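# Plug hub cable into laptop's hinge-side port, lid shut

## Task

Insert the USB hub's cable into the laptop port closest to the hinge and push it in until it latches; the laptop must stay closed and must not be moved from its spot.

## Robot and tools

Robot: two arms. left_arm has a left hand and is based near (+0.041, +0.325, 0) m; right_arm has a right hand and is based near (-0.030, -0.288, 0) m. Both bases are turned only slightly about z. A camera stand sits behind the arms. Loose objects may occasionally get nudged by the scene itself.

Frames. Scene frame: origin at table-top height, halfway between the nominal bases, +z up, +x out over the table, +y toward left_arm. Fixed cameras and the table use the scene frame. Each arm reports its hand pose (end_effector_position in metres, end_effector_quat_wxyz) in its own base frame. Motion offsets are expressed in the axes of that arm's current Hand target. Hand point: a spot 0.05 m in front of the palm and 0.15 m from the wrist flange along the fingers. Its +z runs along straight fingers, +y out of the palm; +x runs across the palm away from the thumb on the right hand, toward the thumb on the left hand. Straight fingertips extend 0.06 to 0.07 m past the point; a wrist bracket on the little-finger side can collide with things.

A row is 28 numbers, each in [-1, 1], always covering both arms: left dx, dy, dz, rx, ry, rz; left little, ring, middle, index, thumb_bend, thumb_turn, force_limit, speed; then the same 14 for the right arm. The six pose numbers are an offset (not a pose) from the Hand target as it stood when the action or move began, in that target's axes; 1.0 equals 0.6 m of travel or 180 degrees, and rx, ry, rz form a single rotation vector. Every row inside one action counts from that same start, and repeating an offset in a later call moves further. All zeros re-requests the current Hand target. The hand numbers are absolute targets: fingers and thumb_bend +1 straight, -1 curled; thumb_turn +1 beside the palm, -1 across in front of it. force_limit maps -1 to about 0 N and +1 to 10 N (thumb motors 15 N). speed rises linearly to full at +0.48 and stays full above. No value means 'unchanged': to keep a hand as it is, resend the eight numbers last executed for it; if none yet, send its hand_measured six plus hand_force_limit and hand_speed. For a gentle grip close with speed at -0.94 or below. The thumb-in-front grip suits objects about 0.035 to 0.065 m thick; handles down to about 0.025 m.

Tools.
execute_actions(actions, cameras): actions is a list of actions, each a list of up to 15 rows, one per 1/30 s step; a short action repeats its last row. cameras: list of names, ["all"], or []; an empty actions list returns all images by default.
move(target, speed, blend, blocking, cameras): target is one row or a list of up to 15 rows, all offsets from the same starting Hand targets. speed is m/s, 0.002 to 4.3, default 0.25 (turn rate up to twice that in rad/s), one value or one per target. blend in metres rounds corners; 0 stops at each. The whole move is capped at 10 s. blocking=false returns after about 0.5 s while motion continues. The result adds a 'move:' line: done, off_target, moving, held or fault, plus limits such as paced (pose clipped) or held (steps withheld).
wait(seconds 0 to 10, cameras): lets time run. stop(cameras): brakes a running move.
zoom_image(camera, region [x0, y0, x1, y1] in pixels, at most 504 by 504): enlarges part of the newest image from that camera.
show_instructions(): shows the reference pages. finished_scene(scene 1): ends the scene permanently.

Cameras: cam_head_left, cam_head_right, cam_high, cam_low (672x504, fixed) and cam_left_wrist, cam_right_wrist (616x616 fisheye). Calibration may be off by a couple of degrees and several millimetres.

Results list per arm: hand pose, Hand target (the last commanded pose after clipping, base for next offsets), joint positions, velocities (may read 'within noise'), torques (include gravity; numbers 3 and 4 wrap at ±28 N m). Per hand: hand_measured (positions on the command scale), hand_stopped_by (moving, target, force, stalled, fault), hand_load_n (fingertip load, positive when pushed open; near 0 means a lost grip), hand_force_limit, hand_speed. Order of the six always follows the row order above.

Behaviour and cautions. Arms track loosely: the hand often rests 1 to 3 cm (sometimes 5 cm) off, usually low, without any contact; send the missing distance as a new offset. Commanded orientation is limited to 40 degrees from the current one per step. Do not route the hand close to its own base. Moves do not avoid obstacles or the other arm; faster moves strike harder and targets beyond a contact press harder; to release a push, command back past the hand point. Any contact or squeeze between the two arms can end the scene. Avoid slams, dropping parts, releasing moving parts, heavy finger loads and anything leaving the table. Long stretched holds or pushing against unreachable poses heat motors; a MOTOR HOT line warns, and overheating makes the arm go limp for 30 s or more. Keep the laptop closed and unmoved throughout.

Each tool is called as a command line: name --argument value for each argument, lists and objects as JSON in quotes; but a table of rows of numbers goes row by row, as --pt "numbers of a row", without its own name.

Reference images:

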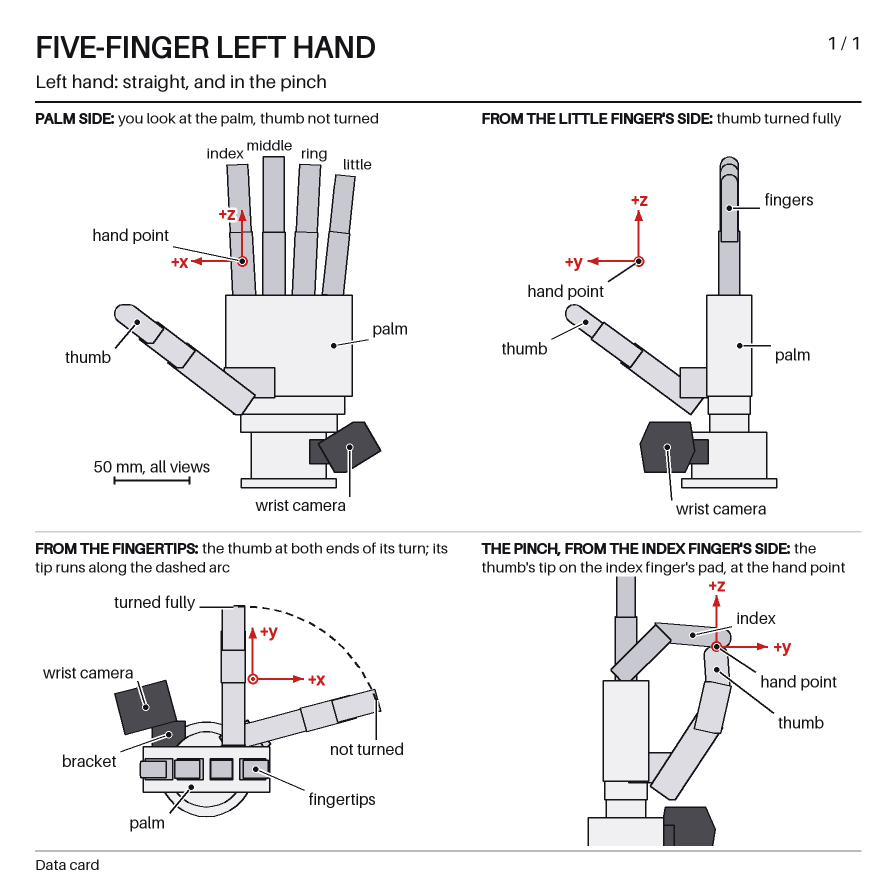

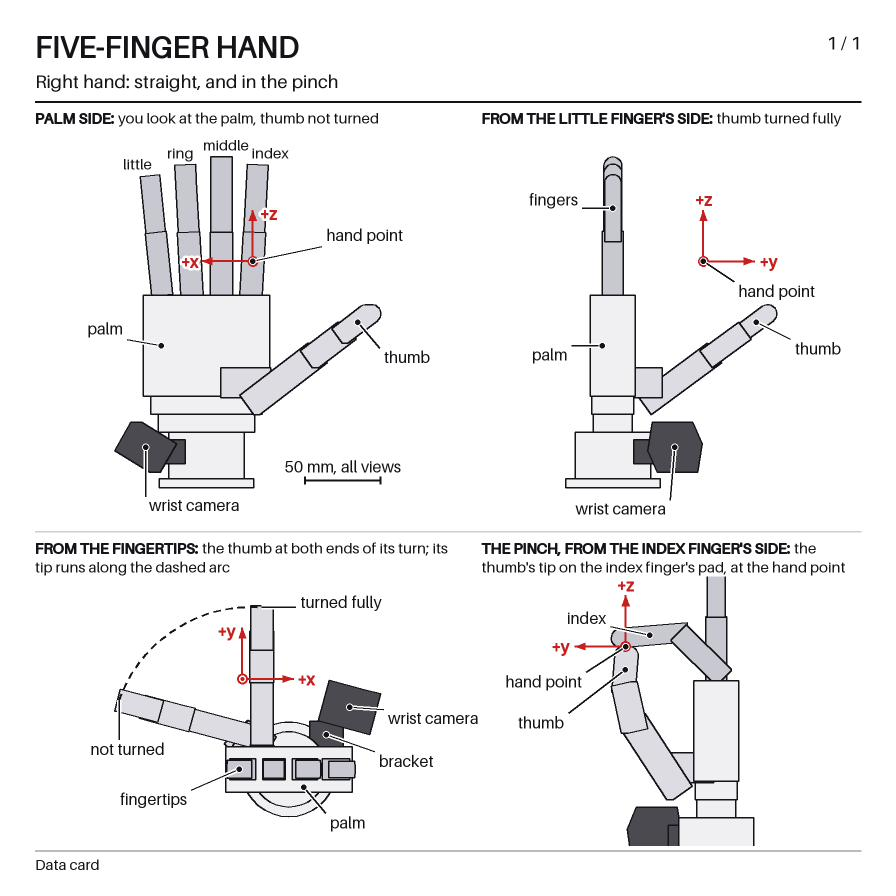

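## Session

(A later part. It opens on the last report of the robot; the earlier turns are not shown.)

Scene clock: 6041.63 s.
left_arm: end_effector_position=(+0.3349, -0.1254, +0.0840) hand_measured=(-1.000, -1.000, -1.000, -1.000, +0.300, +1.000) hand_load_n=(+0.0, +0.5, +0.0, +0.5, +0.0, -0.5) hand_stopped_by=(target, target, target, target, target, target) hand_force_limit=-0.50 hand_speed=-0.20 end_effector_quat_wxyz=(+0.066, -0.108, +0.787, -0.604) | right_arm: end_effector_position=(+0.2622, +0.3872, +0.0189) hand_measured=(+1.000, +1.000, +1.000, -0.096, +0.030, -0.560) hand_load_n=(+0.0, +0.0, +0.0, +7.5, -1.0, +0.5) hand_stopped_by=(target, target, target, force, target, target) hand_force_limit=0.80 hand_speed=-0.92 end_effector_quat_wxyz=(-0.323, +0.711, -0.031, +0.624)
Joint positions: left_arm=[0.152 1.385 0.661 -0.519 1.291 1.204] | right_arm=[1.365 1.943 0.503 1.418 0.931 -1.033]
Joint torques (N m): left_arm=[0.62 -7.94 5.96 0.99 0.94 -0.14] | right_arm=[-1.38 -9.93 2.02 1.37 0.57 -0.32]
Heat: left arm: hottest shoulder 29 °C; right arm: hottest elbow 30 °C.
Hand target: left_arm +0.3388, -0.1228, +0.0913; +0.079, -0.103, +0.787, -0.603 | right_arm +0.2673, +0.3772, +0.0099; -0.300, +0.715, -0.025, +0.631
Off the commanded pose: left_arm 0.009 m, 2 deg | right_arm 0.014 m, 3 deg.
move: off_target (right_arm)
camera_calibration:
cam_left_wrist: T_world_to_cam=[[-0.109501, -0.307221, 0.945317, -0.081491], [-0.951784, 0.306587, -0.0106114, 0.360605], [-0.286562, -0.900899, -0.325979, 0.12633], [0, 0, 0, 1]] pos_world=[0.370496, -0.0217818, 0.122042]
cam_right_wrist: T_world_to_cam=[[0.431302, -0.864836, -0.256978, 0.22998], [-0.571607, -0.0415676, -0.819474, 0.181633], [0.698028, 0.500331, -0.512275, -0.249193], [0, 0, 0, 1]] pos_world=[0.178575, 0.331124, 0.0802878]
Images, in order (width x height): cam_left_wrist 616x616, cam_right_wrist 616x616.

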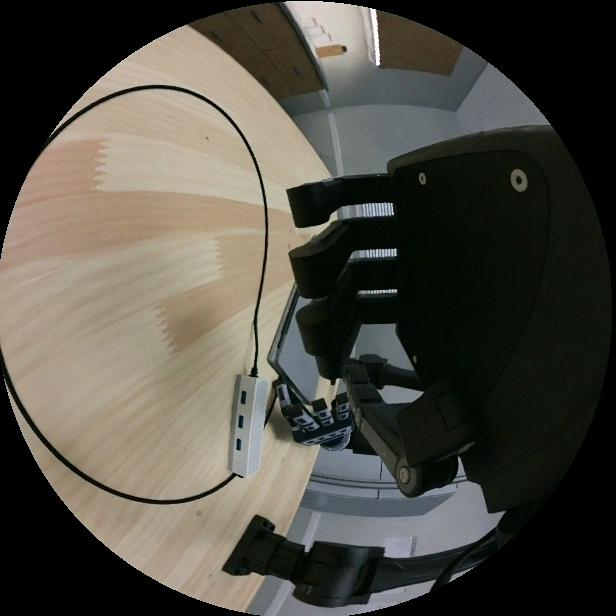

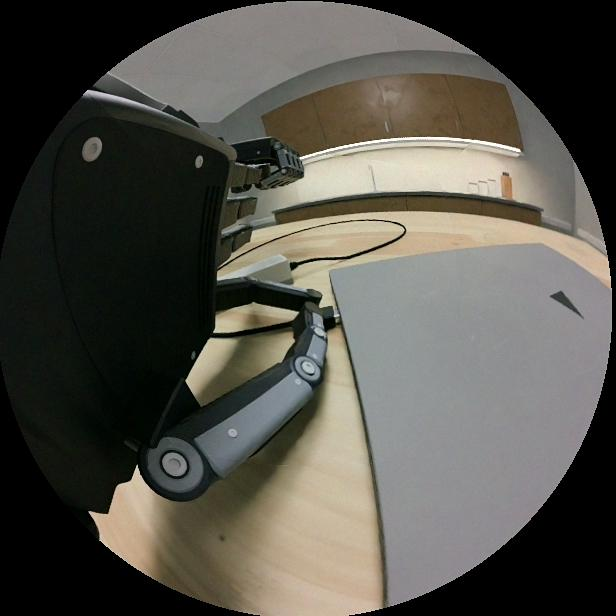

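move --target '[0,0,0,0,0,0,-1,-1,-1,-1,0.3,1,-0.5,-0.2,0.0062,0.0155,0.0011,0,0,0,1,1,1,-0.35,0.03,-0.56,0.8,-0.92]' --speed 0.03 --cameras '["cam_left_wrist","cam_right_wrist"]'

zoom_image --camera "cam_right_wrist" --region '[315, 297, 351, 333]'

Scene clock: 6050.63 s.
left_arm: end_effector_position=(+0.3349, -0.1254, +0.0840) hand_measured=(-1.000, -1.000, -1.000, -1.000, +0.300, +1.000) hand_load_n=(+0.0, +0.0, +0.0, +0.0, +0.0, -0.5) hand_stopped_by=(target, target, target, target, target, target) hand_force_limit=-0.50 hand_speed=-0.20 end_effector_quat_wxyz=(+0.066, -0.108, +0.787, -0.604) | right_arm: end_effector_position=(+0.2619, +0.3870, +0.0189) hand_measured=(+1.000, +1.000, +1.000, -0.096, +0.030, -0.560) hand_load_n=(+0.0, +0.0, +0.0, +8.5, -0.5, +0.5) hand_stopped_by=(target, target, target, force, target, target) hand_force_limit=0.80 hand_speed=-0.92 end_effector_quat_wxyz=(-0.329, +0.710, -0.027, +0.623)
Joint positions: left_arm=[0.152 1.385 0.661 -0.519 1.291 1.204] | right_arm=[1.363 1.946 0.495 1.437 0.914 -1.036]
Joint torques (N m): left_arm=[0.62 -8.06 5.93 0.99 0.95 -0.15] | right_arm=[-2.49 -10.05 0.81 1.42 0.58 -0.3]
Heat: left arm: hottest shoulder 29 °C; right arm: hottest elbow 30 °C.
Hand target: left_arm +0.3388, -0.1228, +0.0913; +0.079, -0.103, +0.787, -0.603 | right_arm +0.2718, +0.3683, +0.0089; -0.300, +0.715, -0.024, +0.631
Off the commanded pose: left_arm 0.009 m, 2 deg | right_arm 0.023 m, 4 deg.
move: off_target (right_arm)
camera_calibration:
cam_left_wrist: T_world_to_cam=[[-0.109501, -0.307221, 0.945317, -0.081491], [-0.951784, 0.306587, -0.0106114, 0.360605], [-0.286562, -0.900899, -0.325979, 0.12633], [0, 0, 0, 1]] pos_world=[0.370496, -0.0217818, 0.122042]
cam_right_wrist: T_world_to_cam=[[0.444178, -0.85739, -0.259978, 0.223759], [-0.568884, -0.0457279, -0.821145, 0.182423], [0.692153, 0.512632, -0.508067, -0.252146], [0, 0, 0, 1]] pos_world=[0.178912, 0.329449, 0.0798616]
Images, in order (width x height): cam_left_wrist 616x616, cam_right_wrist 616x616.

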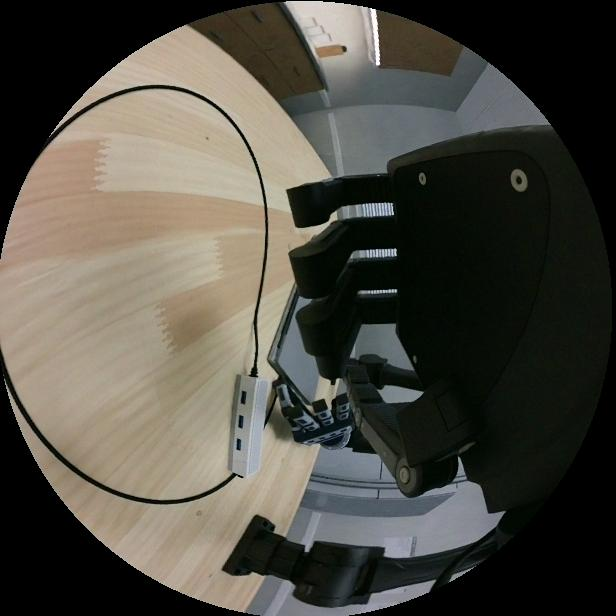

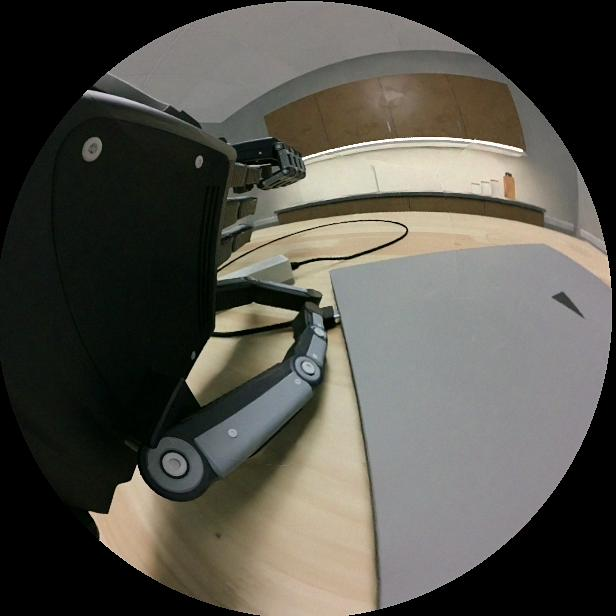

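Scaled by 14.000 from the camera's 616x616 image, which has a finer 880x880 frame.

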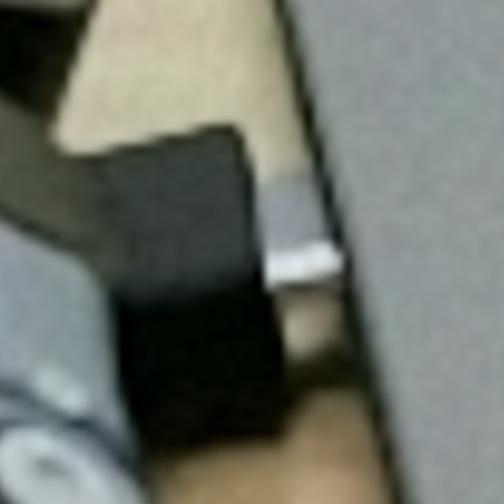

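move --target '[0,0,0,0,0,0,-1,-1,-1,-1,0.3,1,-0.5,-0.2,0.0093,0.0233,0.0017,0,0,-0.004,1,1,1,-0.35,0.03,-0.56,0.8,-0.92]' --speed 0.03 --cameras '["cam_left_wrist","cam_right_wrist"]'

zoom_image --camera "cam_right_wrist" --region '[315, 297, 351, 333]'

Scene clock: 6066.17 s.
left_arm: end_effector_position=(+0.3349, -0.1254, +0.0840) hand_measured=(-1.000, -1.000, -1.000, -1.000, +0.300, +1.000) hand_load_n=(+0.0, +0.0, +0.0, +0.0, +0.0, +0.0) hand_stopped_by=(target, target, target, target, target, target) hand_force_limit=-0.50 hand_speed=-0.20 end_effector_quat_wxyz=(+0.066, -0.108, +0.787, -0.604) | right_arm: end_effector_position=(+0.2621, +0.3848, +0.0184) hand_measured=(+1.000, +1.000, +1.000, -0.096, +0.030, -0.560) hand_load_n=(+0.0, -0.5, +0.0, +9.5, -1.5, +1.5) hand_stopped_by=(target, target, target, force, target, target) hand_force_limit=0.80 hand_speed=-0.92 end_effector_quat_wxyz=(-0.341, +0.709, -0.018, +0.618)
Joint positions: left_arm=[0.152 1.385 0.661 -0.519 1.291 1.204] | right_arm=[1.353 1.95 0.475 1.467 0.874 -1.036]
Joint torques (N m): left_arm=[0.56 -7.88 5.93 0.95 0.93 -0.14] | right_arm=[-3.9 -9.76 -0.01 1.4 1.09 -0.41]
Heat: left arm: hottest shoulder 29 °C; right arm: hottest elbow 30 °C.
Hand target: left_arm +0.3388, -0.1228, +0.0913; +0.079, -0.103, +0.787, -0.603 | right_arm +0.2787, +0.3549, +0.0074; -0.296, +0.715, -0.020, +0.633
Off the commanded pose: left_arm 0.009 m, 2 deg | right_arm 0.036 m, 5 deg.
move: off_target (right_arm)
camera_calibration:
cam_left_wrist: T_world_to_cam=[[-0.109501, -0.307221, 0.945317, -0.081491], [-0.951784, 0.306587, -0.0106114, 0.360605], [-0.286562, -0.900899, -0.325979, 0.12633], [0, 0, 0, 1]] pos_world=[0.370496, -0.0217818, 0.122042]
cam_right_wrist: T_world_to_cam=[[0.470057, -0.841823, -0.265292, 0.208965], [-0.566451, -0.0572161, -0.822107, 0.185846], [0.67689, 0.536712, -0.503747, -0.25685], [0, 0, 0, 1]] pos_world=[0.180907, 0.324399, 0.0788349]
Images, in order (width x height): cam_left_wrist 616x616, cam_right_wrist 616x616.

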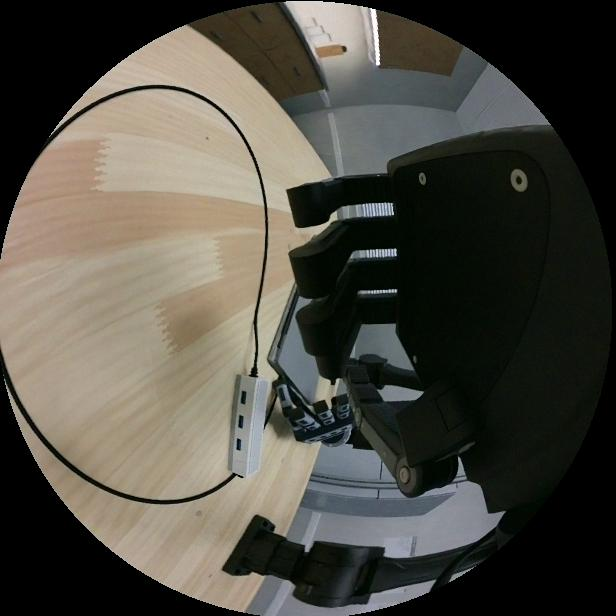

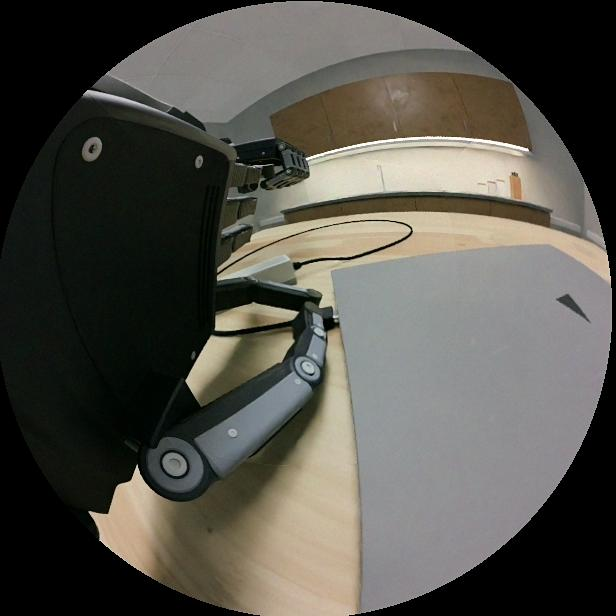

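Scaled by 14.000 from the camera's 616x616 image, which has a finer 880x880 frame.

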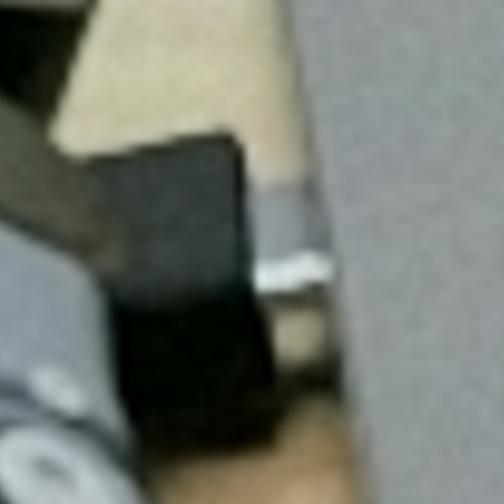

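move --target '[0,0,0,0,0,0,-1,-1,-1,-1,0.3,1,-0.5,-0.2,0.0072,0.0187,0.0013,-0.0065,0.0032,-0.0030,1,1,1,-0.35,0.03,-0.56,0.8,-0.92]' --speed 0.03 --cameras '["cam_left_wrist","cam_right_wrist"]'

zoom_image --camera "cam_right_wrist" --region '[315, 297, 351, 333]'

Scene clock: 6098.67 s.
left_arm: end_effector_position=(+0.3349, -0.1254, +0.0840) hand_measured=(-1.000, -1.000, -1.000, -1.000, +0.300, +1.000) hand_load_n=(+0.0, +0.0, +0.0, +0.0, +0.0, -0.5) hand_stopped_by=(target, target, target, target, target, target) hand_force_limit=-0.50 hand_speed=-0.20 end_effector_quat_wxyz=(+0.066, -0.108, +0.787, -0.604) | right_arm: end_effector_position=(+0.2626, +0.3839, +0.0193) hand_measured=(+1.000, +1.000, +1.000, -0.096, +0.030, -0.560) hand_load_n=(+0.0, +0.0, +0.0, +9.5, -2.5, +1.5) hand_stopped_by=(target, target, target, force, target, target) hand_force_limit=0.80 hand_speed=-0.92 end_effector_quat_wxyz=(-0.344, +0.707, -0.020, +0.618)
Joint positions: left_arm=[0.152 1.385 0.661 -0.519 1.291 1.204] | right_arm=[1.35 1.951 0.472 1.481 0.871 -1.036]
Joint torques (N m): left_arm=[0.73 -8 5.93 0.96 0.94 -0.14] | right_arm=[-4.89 -9.7 -0.72 1.5 1.44 -0.48]
Heat: left arm: hottest shoulder 29 °C; right arm: hottest elbow 30 °C.
Hand target: left_arm +0.3388, -0.1228, +0.0913; +0.079, -0.103, +0.787, -0.603 | right_arm +0.2842, +0.3443, +0.0063; -0.285, +0.715, -0.024, +0.638
Off the commanded pose: left_arm 0.009 m, 2 deg | right_arm 0.047 m, 7 deg.
move: off_target (right_arm)
camera_calibration:
cam_left_wrist: T_world_to_cam=[[-0.109501, -0.307221, 0.945317, -0.081491], [-0.951784, 0.306587, -0.0106114, 0.360605], [-0.286562, -0.900899, -0.325979, 0.12633], [0, 0, 0, 1]] pos_world=[0.370496, -0.0217818, 0.122042]
cam_right_wrist: T_world_to_cam=[[0.470855, -0.839456, -0.271311, 0.207133], [-0.564939, -0.0506995, -0.823574, 0.183939], [0.677598, 0.541058, -0.498113, -0.258144], [0, 0, 0, 1]] pos_world=[0.181303, 0.322875, 0.0791]
Images, in order (width x height): cam_left_wrist 616x616, cam_right_wrist 616x616.

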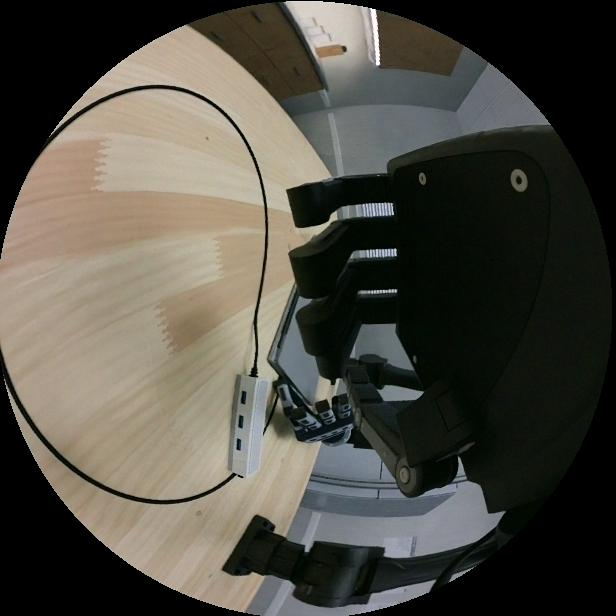

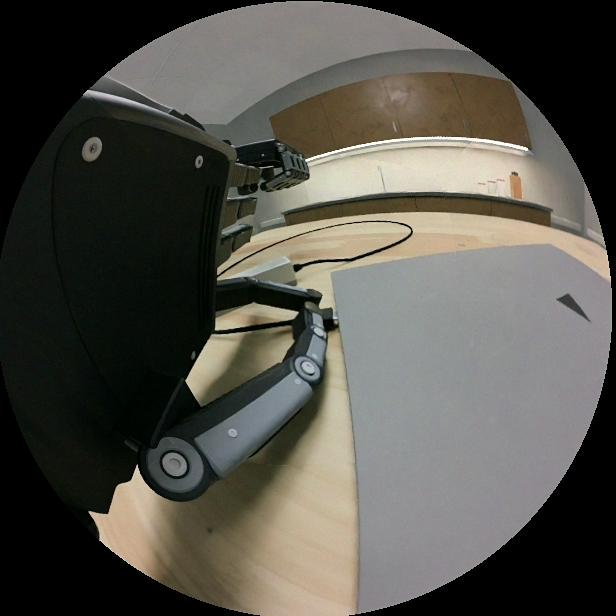

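Scaled by 14.000 from the camera's 616x616 image, which has a finer 880x880 frame.

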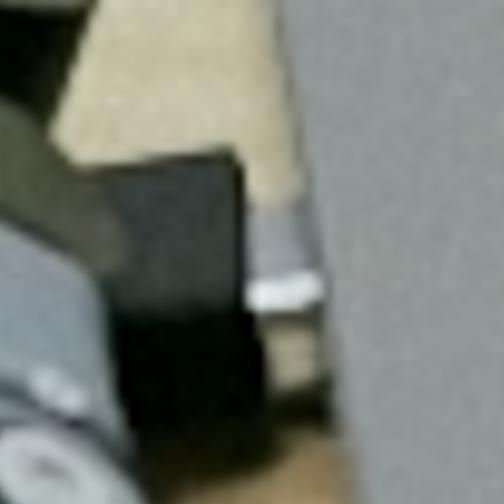

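zoom_image --camera "cam_left_wrist" --region '[272, 368, 292, 388]'

Scaled by 25.200 from the camera's 616x616 image, which has a finer 880x880 frame.

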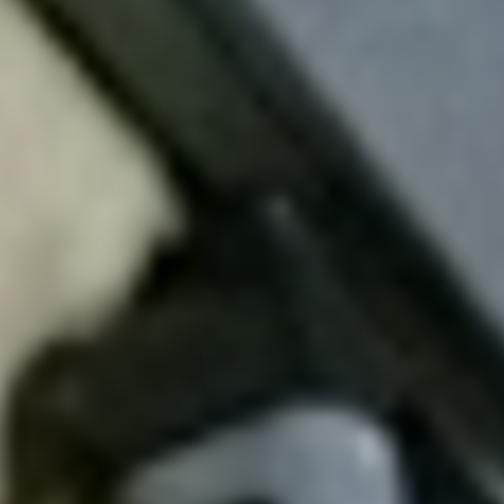

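move --pt "0 0 0 0 0 0 -1 -1 -1 -1 0.3 1 -0.5 -0.2 -0.0088 -0.0179 -0.0017 0.0065 -0.0032 0 1 1 1 -0.35 0.03 -0.56 0.8 -0.92" --pt "0 0 0 0 0 0 -1 -1 -1 -1 0.3 1 -0.5 -0.2 -0.0118 -0.0164 -0.0016 0.0065 -0.0032 0 1 1 1 -0.35 0.03 -0.56 0.8 -0.92" --pt "0 0 0 0 0 0 -1 -1 -1 -1 0.3 1 -0.5 -0.2 -0.0148 -0.0150 -0.0015 0.0065 -0.0032 0 1 1 1 -0.35 0.03 -0.56 0.8 -0.92" --speed 0.03 --cameras '["cam_left_wrist","cam_right_wrist"]'

zoom_image --camera "cam_right_wrist" --region '[315, 297, 351, 333]'

Scene clock: 6127.80 s.
left_arm: end_effector_position=(+0.3349, -0.1254, +0.0840) hand_measured=(-1.000, -1.000, -1.000, -1.000, +0.300, +1.000) hand_load_n=(+0.0, +0.0, +0.0, +0.0, +0.5, +0.0) hand_stopped_by=(target, target, target, target, target, target) hand_force_limit=-0.50 hand_speed=-0.20 end_effector_quat_wxyz=(+0.066, -0.108, +0.787, -0.604) | right_arm: end_effector_position=(+0.2625, +0.3841, +0.0176) hand_measured=(+1.000, +1.000, +1.000, -0.096, +0.030, -0.560) hand_load_n=(+0.0, +0.0, +0.0, +9.0, -2.0, +1.5) hand_stopped_by=(target, target, target, force, target, target) hand_force_limit=0.80 hand_speed=-0.92 end_effector_quat_wxyz=(-0.345, +0.706, -0.020, +0.618)
Joint positions: left_arm=[0.152 1.385 0.661 -0.519 1.291 1.204] | right_arm=[1.35 1.961 0.472 1.494 0.869 -1.037]
Joint torques (N m): left_arm=[0.73 -8.12 5.91 0.96 0.94 -0.15] | right_arm=[-3.66 -9.05 0.47 1.21 1.25 -0.47]
Heat: left arm: hottest shoulder 29 °C; right arm: hottest elbow 30 °C.
Hand target: left_arm +0.3388, -0.1228, +0.0913; +0.079, -0.103, +0.787, -0.603 | right_arm +0.2788, +0.3550, +0.0023; -0.293, +0.715, -0.017, +0.635
Off the commanded pose: left_arm 0.009 m, 2 deg | right_arm 0.037 m, 6 deg.
move: off_target (right_arm)
camera_calibration:
cam_left_wrist: T_world_to_cam=[[-0.109501, -0.307221, 0.945317, -0.081491], [-0.951784, 0.306587, -0.0106114, 0.360605], [-0.286562, -0.900899, -0.325979, 0.12633], [0, 0, 0, 1]] pos_world=[0.370496, -0.0217818, 0.122042]
cam_right_wrist: T_world_to_cam=[[0.473445, -0.837556, -0.272671, 0.205555], [-0.563767, -0.050291, -0.824401, 0.181942], [0.67677, 0.544032, -0.495996, -0.259992], [0, 0, 0, 1]] pos_world=[0.181208, 0.322757, 0.0770868]
Images, in order (width x height): cam_left_wrist 616x616, cam_right_wrist 616x616.

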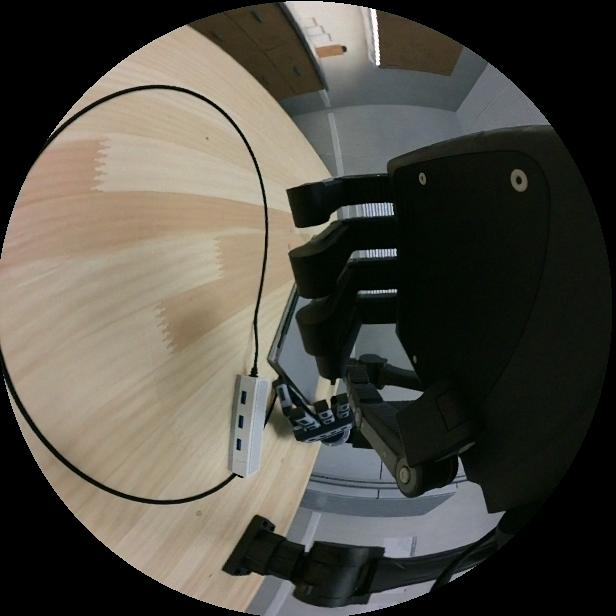

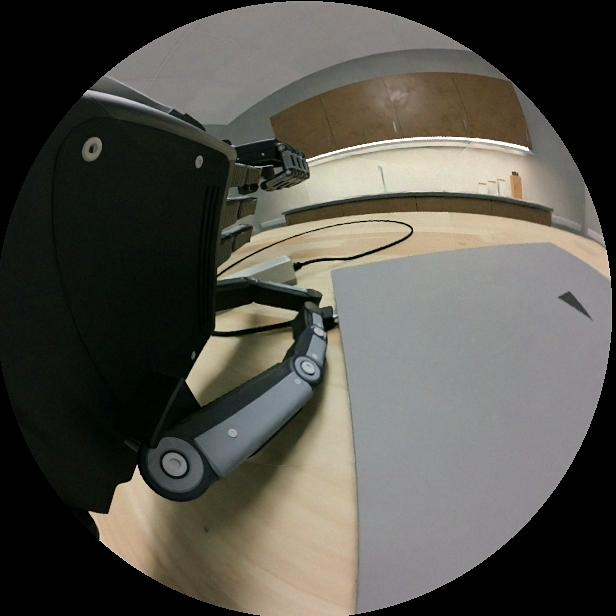

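Scaled by 14.000 from the camera's 616x616 image, which has a finer 880x880 frame.

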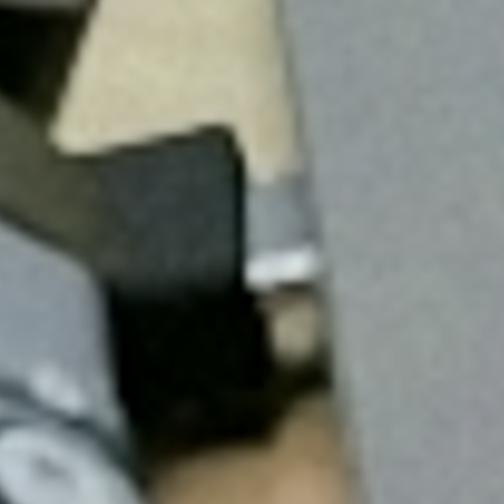

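move --pt "0 0 0 0 0 0 -1 -1 -1 -1 0.3 1 -0.5 -0.2 0.0035 0.0075 0.0006 0.0150 -0.0073 -0.0004 1 1 1 -0.35 0.03 -0.56 0.8 -0.92" --pt "0 0 0 0 0 0 -1 -1 -1 -1 0.3 1 -0.5 -0.2 0.0035 0.0075 0.0006 -0.0150 0.0073 0.0004 1 1 1 -0.35 0.03 -0.56 0.8 -0.92" --pt "0 0 0 0 0 0 -1 -1 -1 -1 0.3 1 -0.5 -0.2 0.0035 0.0075 0.0006 0.0 0.0 0.0 1 1 1 -0.35 0.03 -0.56 0.8 -0.92" --speed 0.05 --cameras '["cam_left_wrist","cam_right_wrist"]'

zoom_image --camera "cam_right_wrist" --region '[315, 297, 351, 333]'

Scene clock: 6148.90 s.
left_arm: end_effector_position=(+0.3349, -0.1254, +0.0840) hand_measured=(-1.000, -1.000, -1.000, -1.000, +0.300, +1.000) hand_load_n=(+0.0, +0.5, +0.0, +0.0, +0.0, +0.0) hand_stopped_by=(target, target, target, target, target, target) hand_force_limit=-0.50 hand_speed=-0.20 end_effector_quat_wxyz=(+0.066, -0.108, +0.787, -0.604) | right_arm: end_effector_position=(+0.2630, +0.3836, +0.0173) hand_measured=(+1.000, +1.000, +1.000, -0.096, +0.030, -0.560) hand_load_n=(+0.0, +0.0, +0.0, +8.5, -3.5, +2.5) hand_stopped_by=(target, target, target, force, target, target) hand_force_limit=0.80 hand_speed=-0.92 end_effector_quat_wxyz=(-0.346, +0.704, -0.019, +0.620)
Joint positions: left_arm=[0.152 1.385 0.661 -0.519 1.291 1.204] | right_arm=[1.349 1.97 0.472 1.51 0.867 -1.046]
Joint torques (N m): left_arm=[0.73 -8.06 5.94 0.98 0.94 -0.15] | right_arm=[-4.31 -9.7 -0.39 0.99 0.99 -0.41]
Heat: left arm: hottest shoulder 29 °C; right arm: hottest elbow 30 °C.
Hand target: left_arm +0.3388, -0.1228, +0.0913; +0.079, -0.103, +0.787, -0.603 | right_arm +0.2811, +0.3506, +0.0021; -0.293, +0.715, -0.017, +0.635
Off the commanded pose: left_arm 0.009 m, 2 deg | right_arm 0.041 m, 6 deg.
move: off_target (right_arm)
camera_calibration:
cam_left_wrist: T_world_to_cam=[[-0.109501, -0.307221, 0.945317, -0.081491], [-0.951784, 0.306587, -0.0106114, 0.360605], [-0.286562, -0.900899, -0.325979, 0.12633], [0, 0, 0, 1]] pos_world=[0.370496, -0.0217818, 0.122042]
cam_right_wrist: T_world_to_cam=[[0.475243, -0.837306, -0.270302, 0.204213], [-0.55907, -0.0501501, -0.827603, 0.180826], [0.679401, 0.54443, -0.491946, -0.261187], [0, 0, 0, 1]] pos_world=[0.181494, 0.322255, 0.0763612]
Images, in order (width x height): cam_left_wrist 616x616, cam_right_wrist 616x616.

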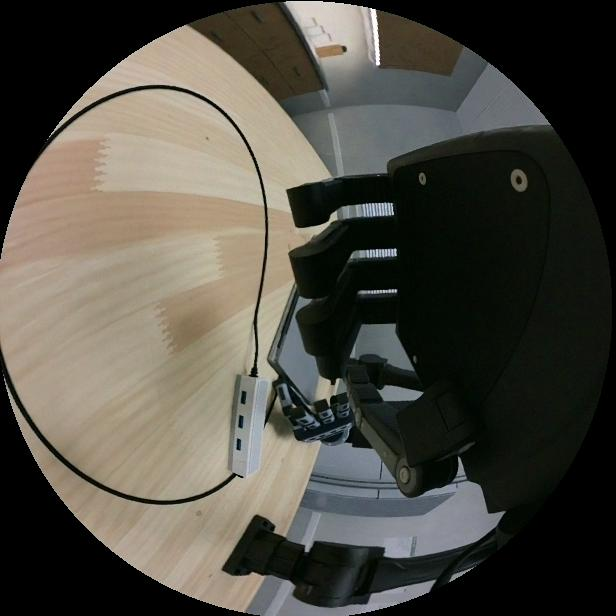

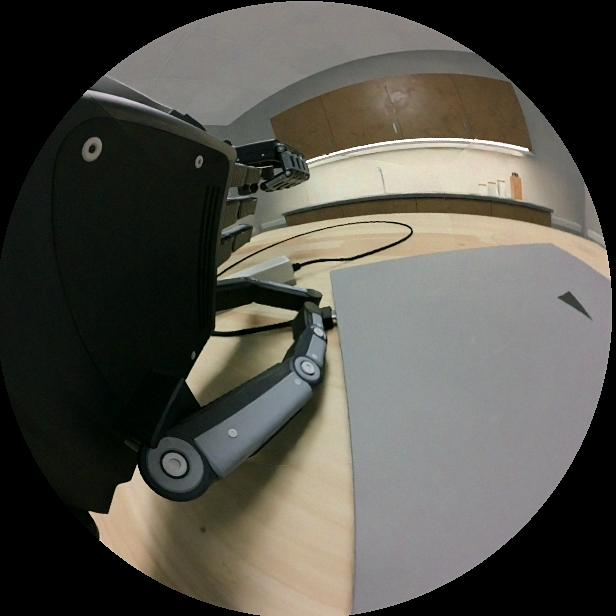

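Scaled by 14.000 from the camera's 616x616 image, which has a finer 880x880 frame.

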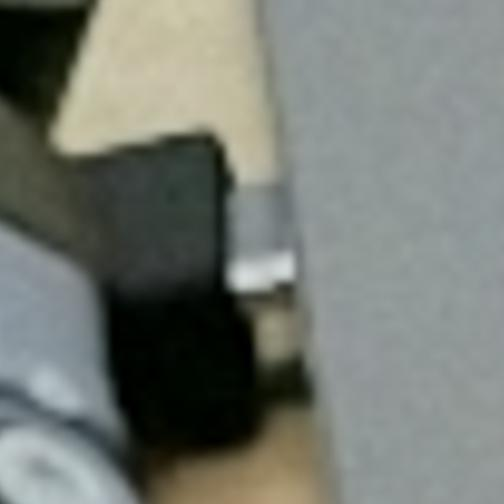

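zoom_image --camera "cam_left_wrist" --region '[272, 368, 292, 388]'

Scaled by 25.200 from the camera's 616x616 image, which has a finer 880x880 frame.

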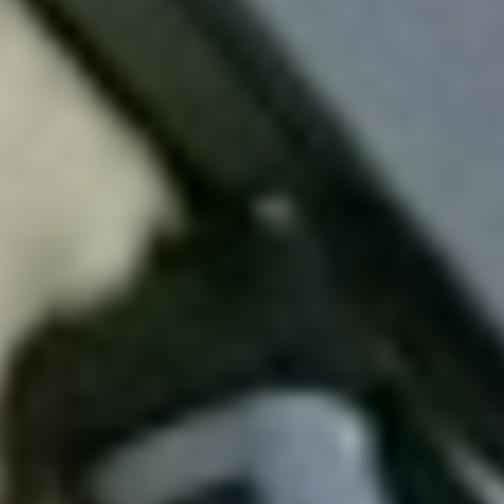

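move --target '[0,0,0,0,0,0,-1,-1,-1,-1,0.3,1,-0.5,-0.2,0.0032,-0.0951,-0.0087,0.0115,-0.0056,0.0247,1,1,1,-0.35,0.03,-0.56,0.8,-0.92]' --speed 0.04 --cameras '["cam_left_wrist","cam_right_wrist"]'

zoom_image --camera "cam_right_wrist" --region '[315, 297, 351, 333]'

zoom_image --camera "cam_left_wrist" --region '[272, 368, 292, 388]'

Scene clock: 6190.30 s.
left_arm: end_effector_position=(+0.3349, -0.1254, +0.0840) hand_measured=(-1.000, -1.000, -1.000, -1.000, +0.300, +1.000) hand_load_n=(+0.0, +0.0, +0.0, +0.0, +0.0, -0.5) hand_stopped_by=(target, target, target, target, target, target) hand_force_limit=-0.50 hand_speed=-0.20 end_effector_quat_wxyz=(+0.066, -0.108, +0.787, -0.604) | right_arm: end_effector_position=(+0.2589, +0.3878, +0.0197) hand_measured=(+1.000, +1.000, +1.000, -0.096, +0.030, -0.560) hand_load_n=(+0.0, +0.0, +0.0, +9.5, +0.5, +0.5) hand_stopped_by=(target, target, target, force, target, target) hand_force_limit=0.80 hand_speed=-0.92 end_effector_quat_wxyz=(-0.319, +0.719, -0.021, +0.618)
Joint positions: left_arm=[0.152 1.385 0.661 -0.519 1.291 1.204] | right_arm=[1.37 1.914 0.497 1.361 0.923 -1.021]
Joint torques (N m): left_arm=[0.79 -8.12 5.98 0.96 0.94 -0.14] | right_arm=[0.26 -13.63 3.12 0.92 0.32 0.01]
Heat: left arm: hottest shoulder 29 °C; right arm: hottest wrist yaw 30 °C.
Hand target: left_arm +0.3388, -0.1228, +0.0913; +0.079, -0.103, +0.787, -0.603 | right_arm +0.2569, +0.3950, +0.0290; -0.330, +0.714, -0.030, +0.617
Off the commanded pose: left_arm 0.009 m, 2 deg | right_arm 0.012 m, 2 deg.
move: off_target (right_arm)
camera_calibration:
cam_left_wrist: T_world_to_cam=[[-0.109501, -0.307221, 0.945317, -0.081491], [-0.951784, 0.306587, -0.0106114, 0.360605], [-0.286562, -0.900899, -0.325979, 0.12633], [0, 0, 0, 1]] pos_world=[0.370496, -0.0217818, 0.122042]
cam_right_wrist: T_world_to_cam=[[0.439419, -0.864703, -0.243312, 0.229691], [-0.58114, -0.06711, -0.811032, 0.192707], [0.684973, 0.497781, -0.532003, -0.242042], [0, 0, 0, 1]] pos_world=[0.176851, 0.33203, 0.0834109]
Images, in order (width x height): cam_left_wrist 616x616, cam_right_wrist 616x616.

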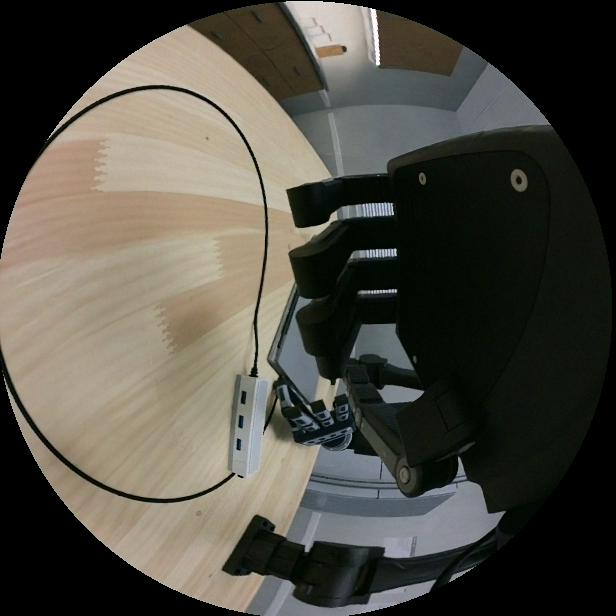

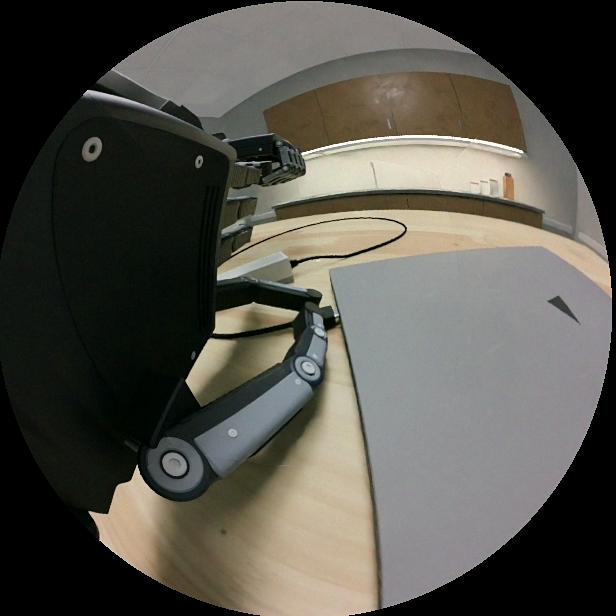

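Scaled by 14.000 from the camera's 616x616 image, which has a finer 880x880 frame.

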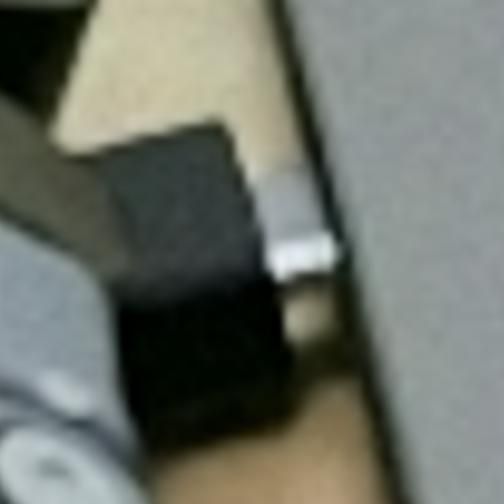

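Scaled by 25.200 from the camera's 616x616 image, which has a finer 880x880 frame.

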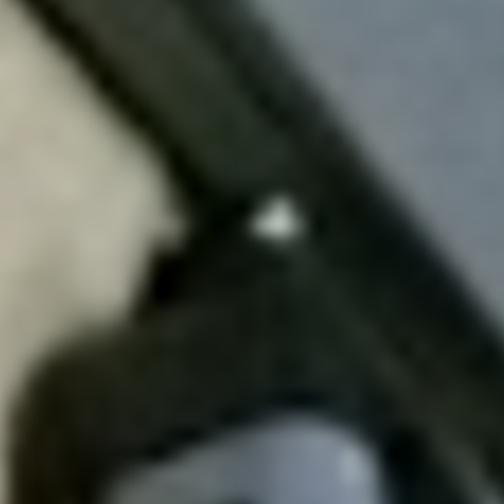

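move --target '[0,0,0,0,0,0,-1,-1,-1,-1,0.3,1,-0.5,-0.2,-0.0048,-0.0088,0,0,0,0,1,1,1,-0.35,0.03,-0.56,0.8,-0.92]' --speed 0.03 --cameras '["cam_left_wrist","cam_right_wrist"]'

zoom_image --camera "cam_right_wrist" --region '[315, 297, 351, 333]'

zoom_image --camera "cam_left_wrist" --region '[272, 368, 292, 388]'

Scene clock: 6208.23 s.
left_arm: end_effector_position=(+0.3349, -0.1254, +0.0840) hand_measured=(-1.000, -1.000, -1.000, -1.000, +0.300, +1.000) hand_load_n=(+0.0, +0.0, +0.0, +0.0, +0.0, -0.5) hand_stopped_by=(target, target, target, target, target, target) hand_force_limit=-0.50 hand_speed=-0.20 end_effector_quat_wxyz=(+0.066, -0.108, +0.787, -0.604) | right_arm: end_effector_position=(+0.2581, +0.3889, +0.0197) hand_measured=(+1.000, +1.000, +1.000, -0.096, +0.030, -0.560) hand_load_n=(+0.0, +0.0, +0.0, +9.0, +1.0, +0.0) hand_stopped_by=(target, target, target, force, target, target) hand_force_limit=0.80 hand_speed=-0.92 end_effector_quat_wxyz=(-0.314, +0.719, -0.024, +0.619)
Joint positions: left_arm=[0.152 1.385 0.661 -0.519 1.291 1.204] | right_arm=[1.376 1.914 0.505 1.349 0.938 -1.02]
Joint torques (N m): left_arm=[0.67 -8 5.96 0.96 0.94 -0.15] | right_arm=[0.56 -13.63 3.73 0.61 0.17 0.02]
Heat: left arm: hottest shoulder 29 °C; right arm: hottest elbow 30 °C.
Hand target: left_arm +0.3388, -0.1228, +0.0913; +0.079, -0.103, +0.787, -0.603 | right_arm +0.2542, +0.4004, +0.0293; -0.330, +0.714, -0.030, +0.617
Off the commanded pose: left_arm 0.009 m, 2 deg | right_arm 0.015 m, 2 deg.
move: off_target (right_arm)
camera_calibration:
cam_left_wrist: T_world_to_cam=[[-0.109501, -0.307221, 0.945317, -0.081491], [-0.951784, 0.306587, -0.0106114, 0.360605], [-0.286562, -0.900899, -0.325979, 0.12633], [0, 0, 0, 1]] pos_world=[0.370496, -0.0217818, 0.122042]
cam_right_wrist: T_world_to_cam=[[0.43078, -0.869874, -0.240309, 0.235182], [-0.582072, -0.0643234, -0.810589, 0.191447], [0.689653, 0.489063, -0.534038, -0.239828], [0, 0, 0, 1]] pos_world=[0.175522, 0.334184, 0.0836235]
Images, in order (width x height): cam_left_wrist 616x616, cam_right_wrist 616x616.

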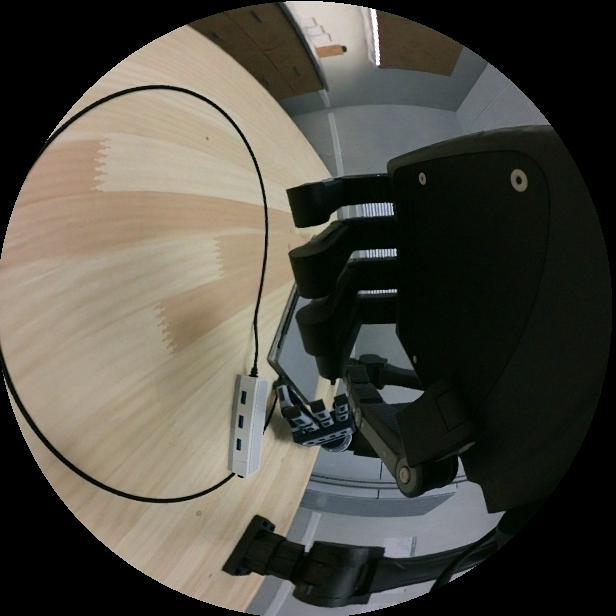

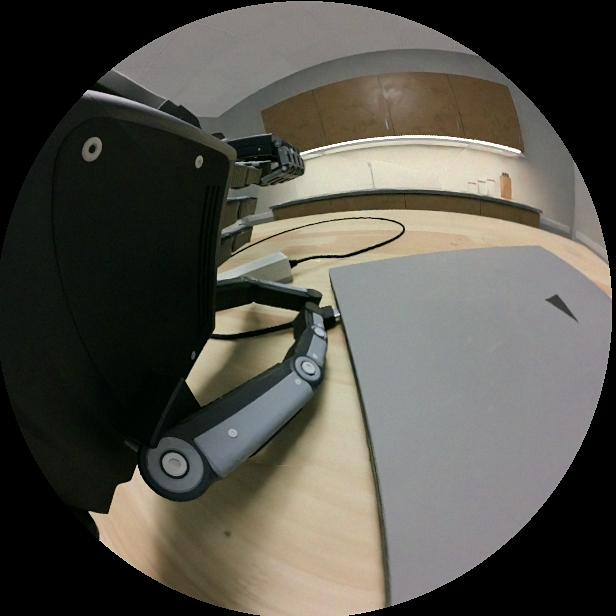

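Scaled by 14.000 from the camera's 616x616 image, which has a finer 880x880 frame.

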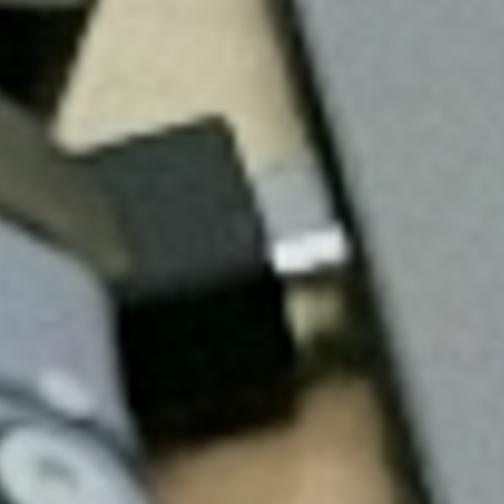

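Scaled by 25.200 from the camera's 616x616 image, which has a finer 880x880 frame.

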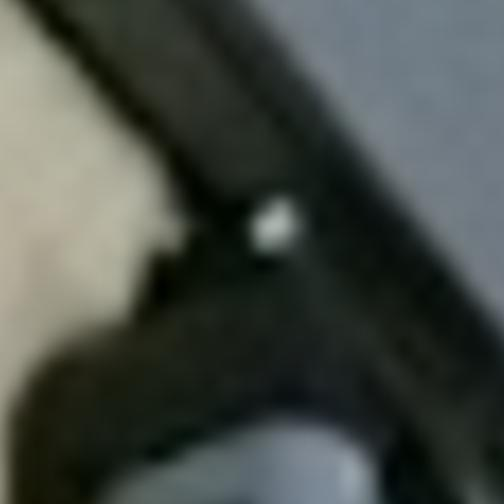

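move --target '[0,0,0,0,0,0,-1,-1,-1,-1,0.3,1,-0.5,-0.2,-0.0048,-0.0088,0,0,0,0,1,1,1,-0.35,0.03,-0.56,0.8,-0.92]' --speed 0.03 --cameras '["cam_left_wrist","cam_right_wrist"]'

zoom_image --camera "cam_right_wrist" --region '[315, 297, 351, 333]'

zoom_image --camera "cam_left_wrist" --region '[272, 368, 292, 388]'

Scene clock: 6215.90 s.
left_arm: end_effector_position=(+0.3349, -0.1254, +0.0840) hand_measured=(-1.000, -1.000, -1.000, -1.000, +0.300, +1.000) hand_load_n=(+0.0, +0.0, +0.0, +0.0, +0.0, -0.5) hand_stopped_by=(target, target, target, target, target, target) hand_force_limit=-0.50 hand_speed=-0.20 end_effector_quat_wxyz=(+0.066, -0.108, +0.787, -0.604) | right_arm: end_effector_position=(+0.2574, +0.3900, +0.0197) hand_measured=(+1.000, +1.000, +1.000, -0.096, +0.030, -0.560) hand_load_n=(+0.0, +0.0, +0.0, +8.5, +3.0, -0.5) hand_stopped_by=(target, target, target, force, target, target) hand_force_limit=0.80 hand_speed=-0.92 end_effector_quat_wxyz=(-0.309, +0.720, -0.026, +0.621)
Joint positions: left_arm=[0.152 1.385 0.661 -0.519 1.291 1.204] | right_arm=[1.381 1.914 0.513 1.336 0.953 -1.02]
Joint torques (N m): left_arm=[0.62 -8.06 5.91 0.96 0.95 -0.15] | right_arm=[1.03 -13.51 4.1 0.87 -0.02 0.02]
Heat: left arm: hottest shoulder 29 °C; right arm: hottest elbow 30 °C.
Hand target: left_arm +0.3388, -0.1228, +0.0913; +0.079, -0.103, +0.787, -0.603 | right_arm +0.2516, +0.4058, +0.0295; -0.330, +0.714, -0.030, +0.617
Off the commanded pose: left_arm 0.009 m, 2 deg | right_arm 0.020 m, 3 deg.
move: off_target (right_arm)
camera_calibration:
cam_left_wrist: T_world_to_cam=[[-0.109501, -0.307221, 0.945317, -0.081491], [-0.951784, 0.306587, -0.0106114, 0.360605], [-0.286562, -0.900899, -0.325979, 0.12633], [0, 0, 0, 1]] pos_world=[0.370496, -0.0217818, 0.122042]
cam_right_wrist: T_world_to_cam=[[0.422158, -0.875211, -0.236195, 0.240592], [-0.582636, -0.062347, -0.810338, 0.190455], [0.694491, 0.479707, -0.536249, -0.237432], [0, 0, 0, 1]] pos_world=[0.174292, 0.336341, 0.0838371]
Images, in order (width x height): cam_left_wrist 616x616, cam_right_wrist 616x616.

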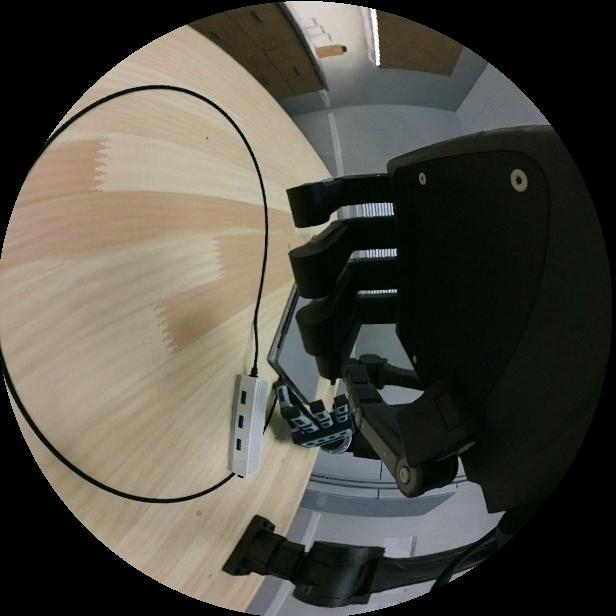

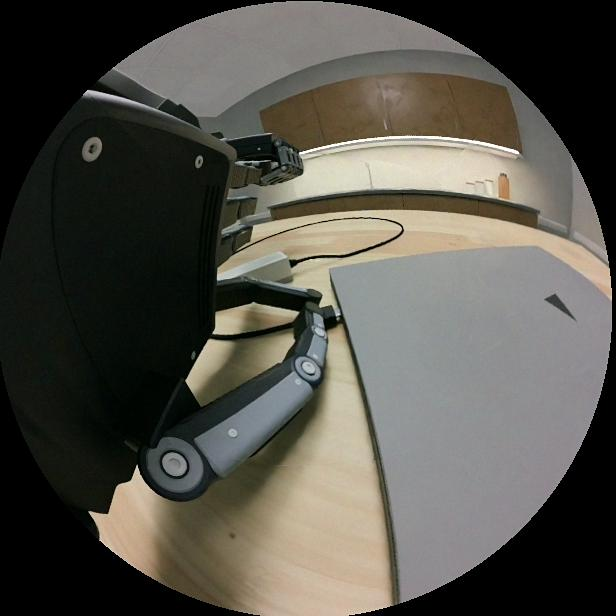

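Scaled by 14.000 from the camera's 616x616 image, which has a finer 880x880 frame.

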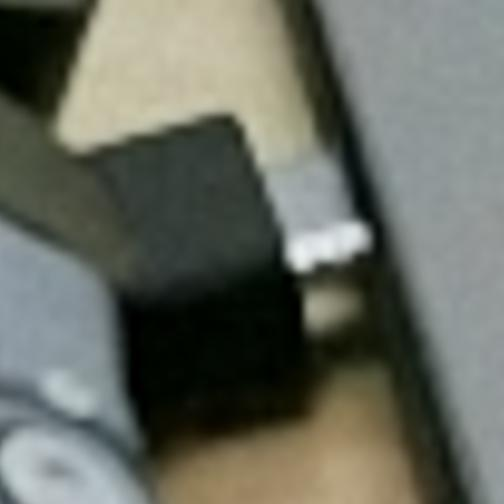

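Scaled by 25.200 from the camera's 616x616 image, which has a finer 880x880 frame.

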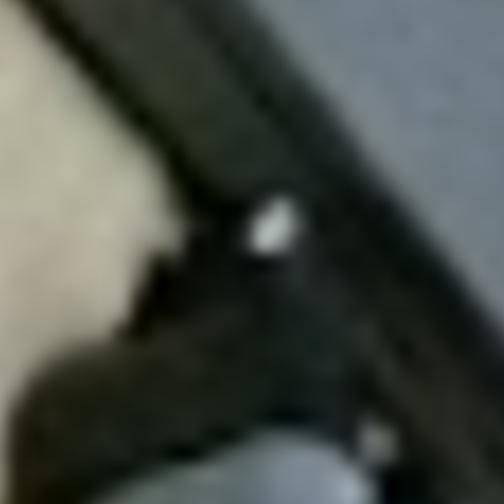

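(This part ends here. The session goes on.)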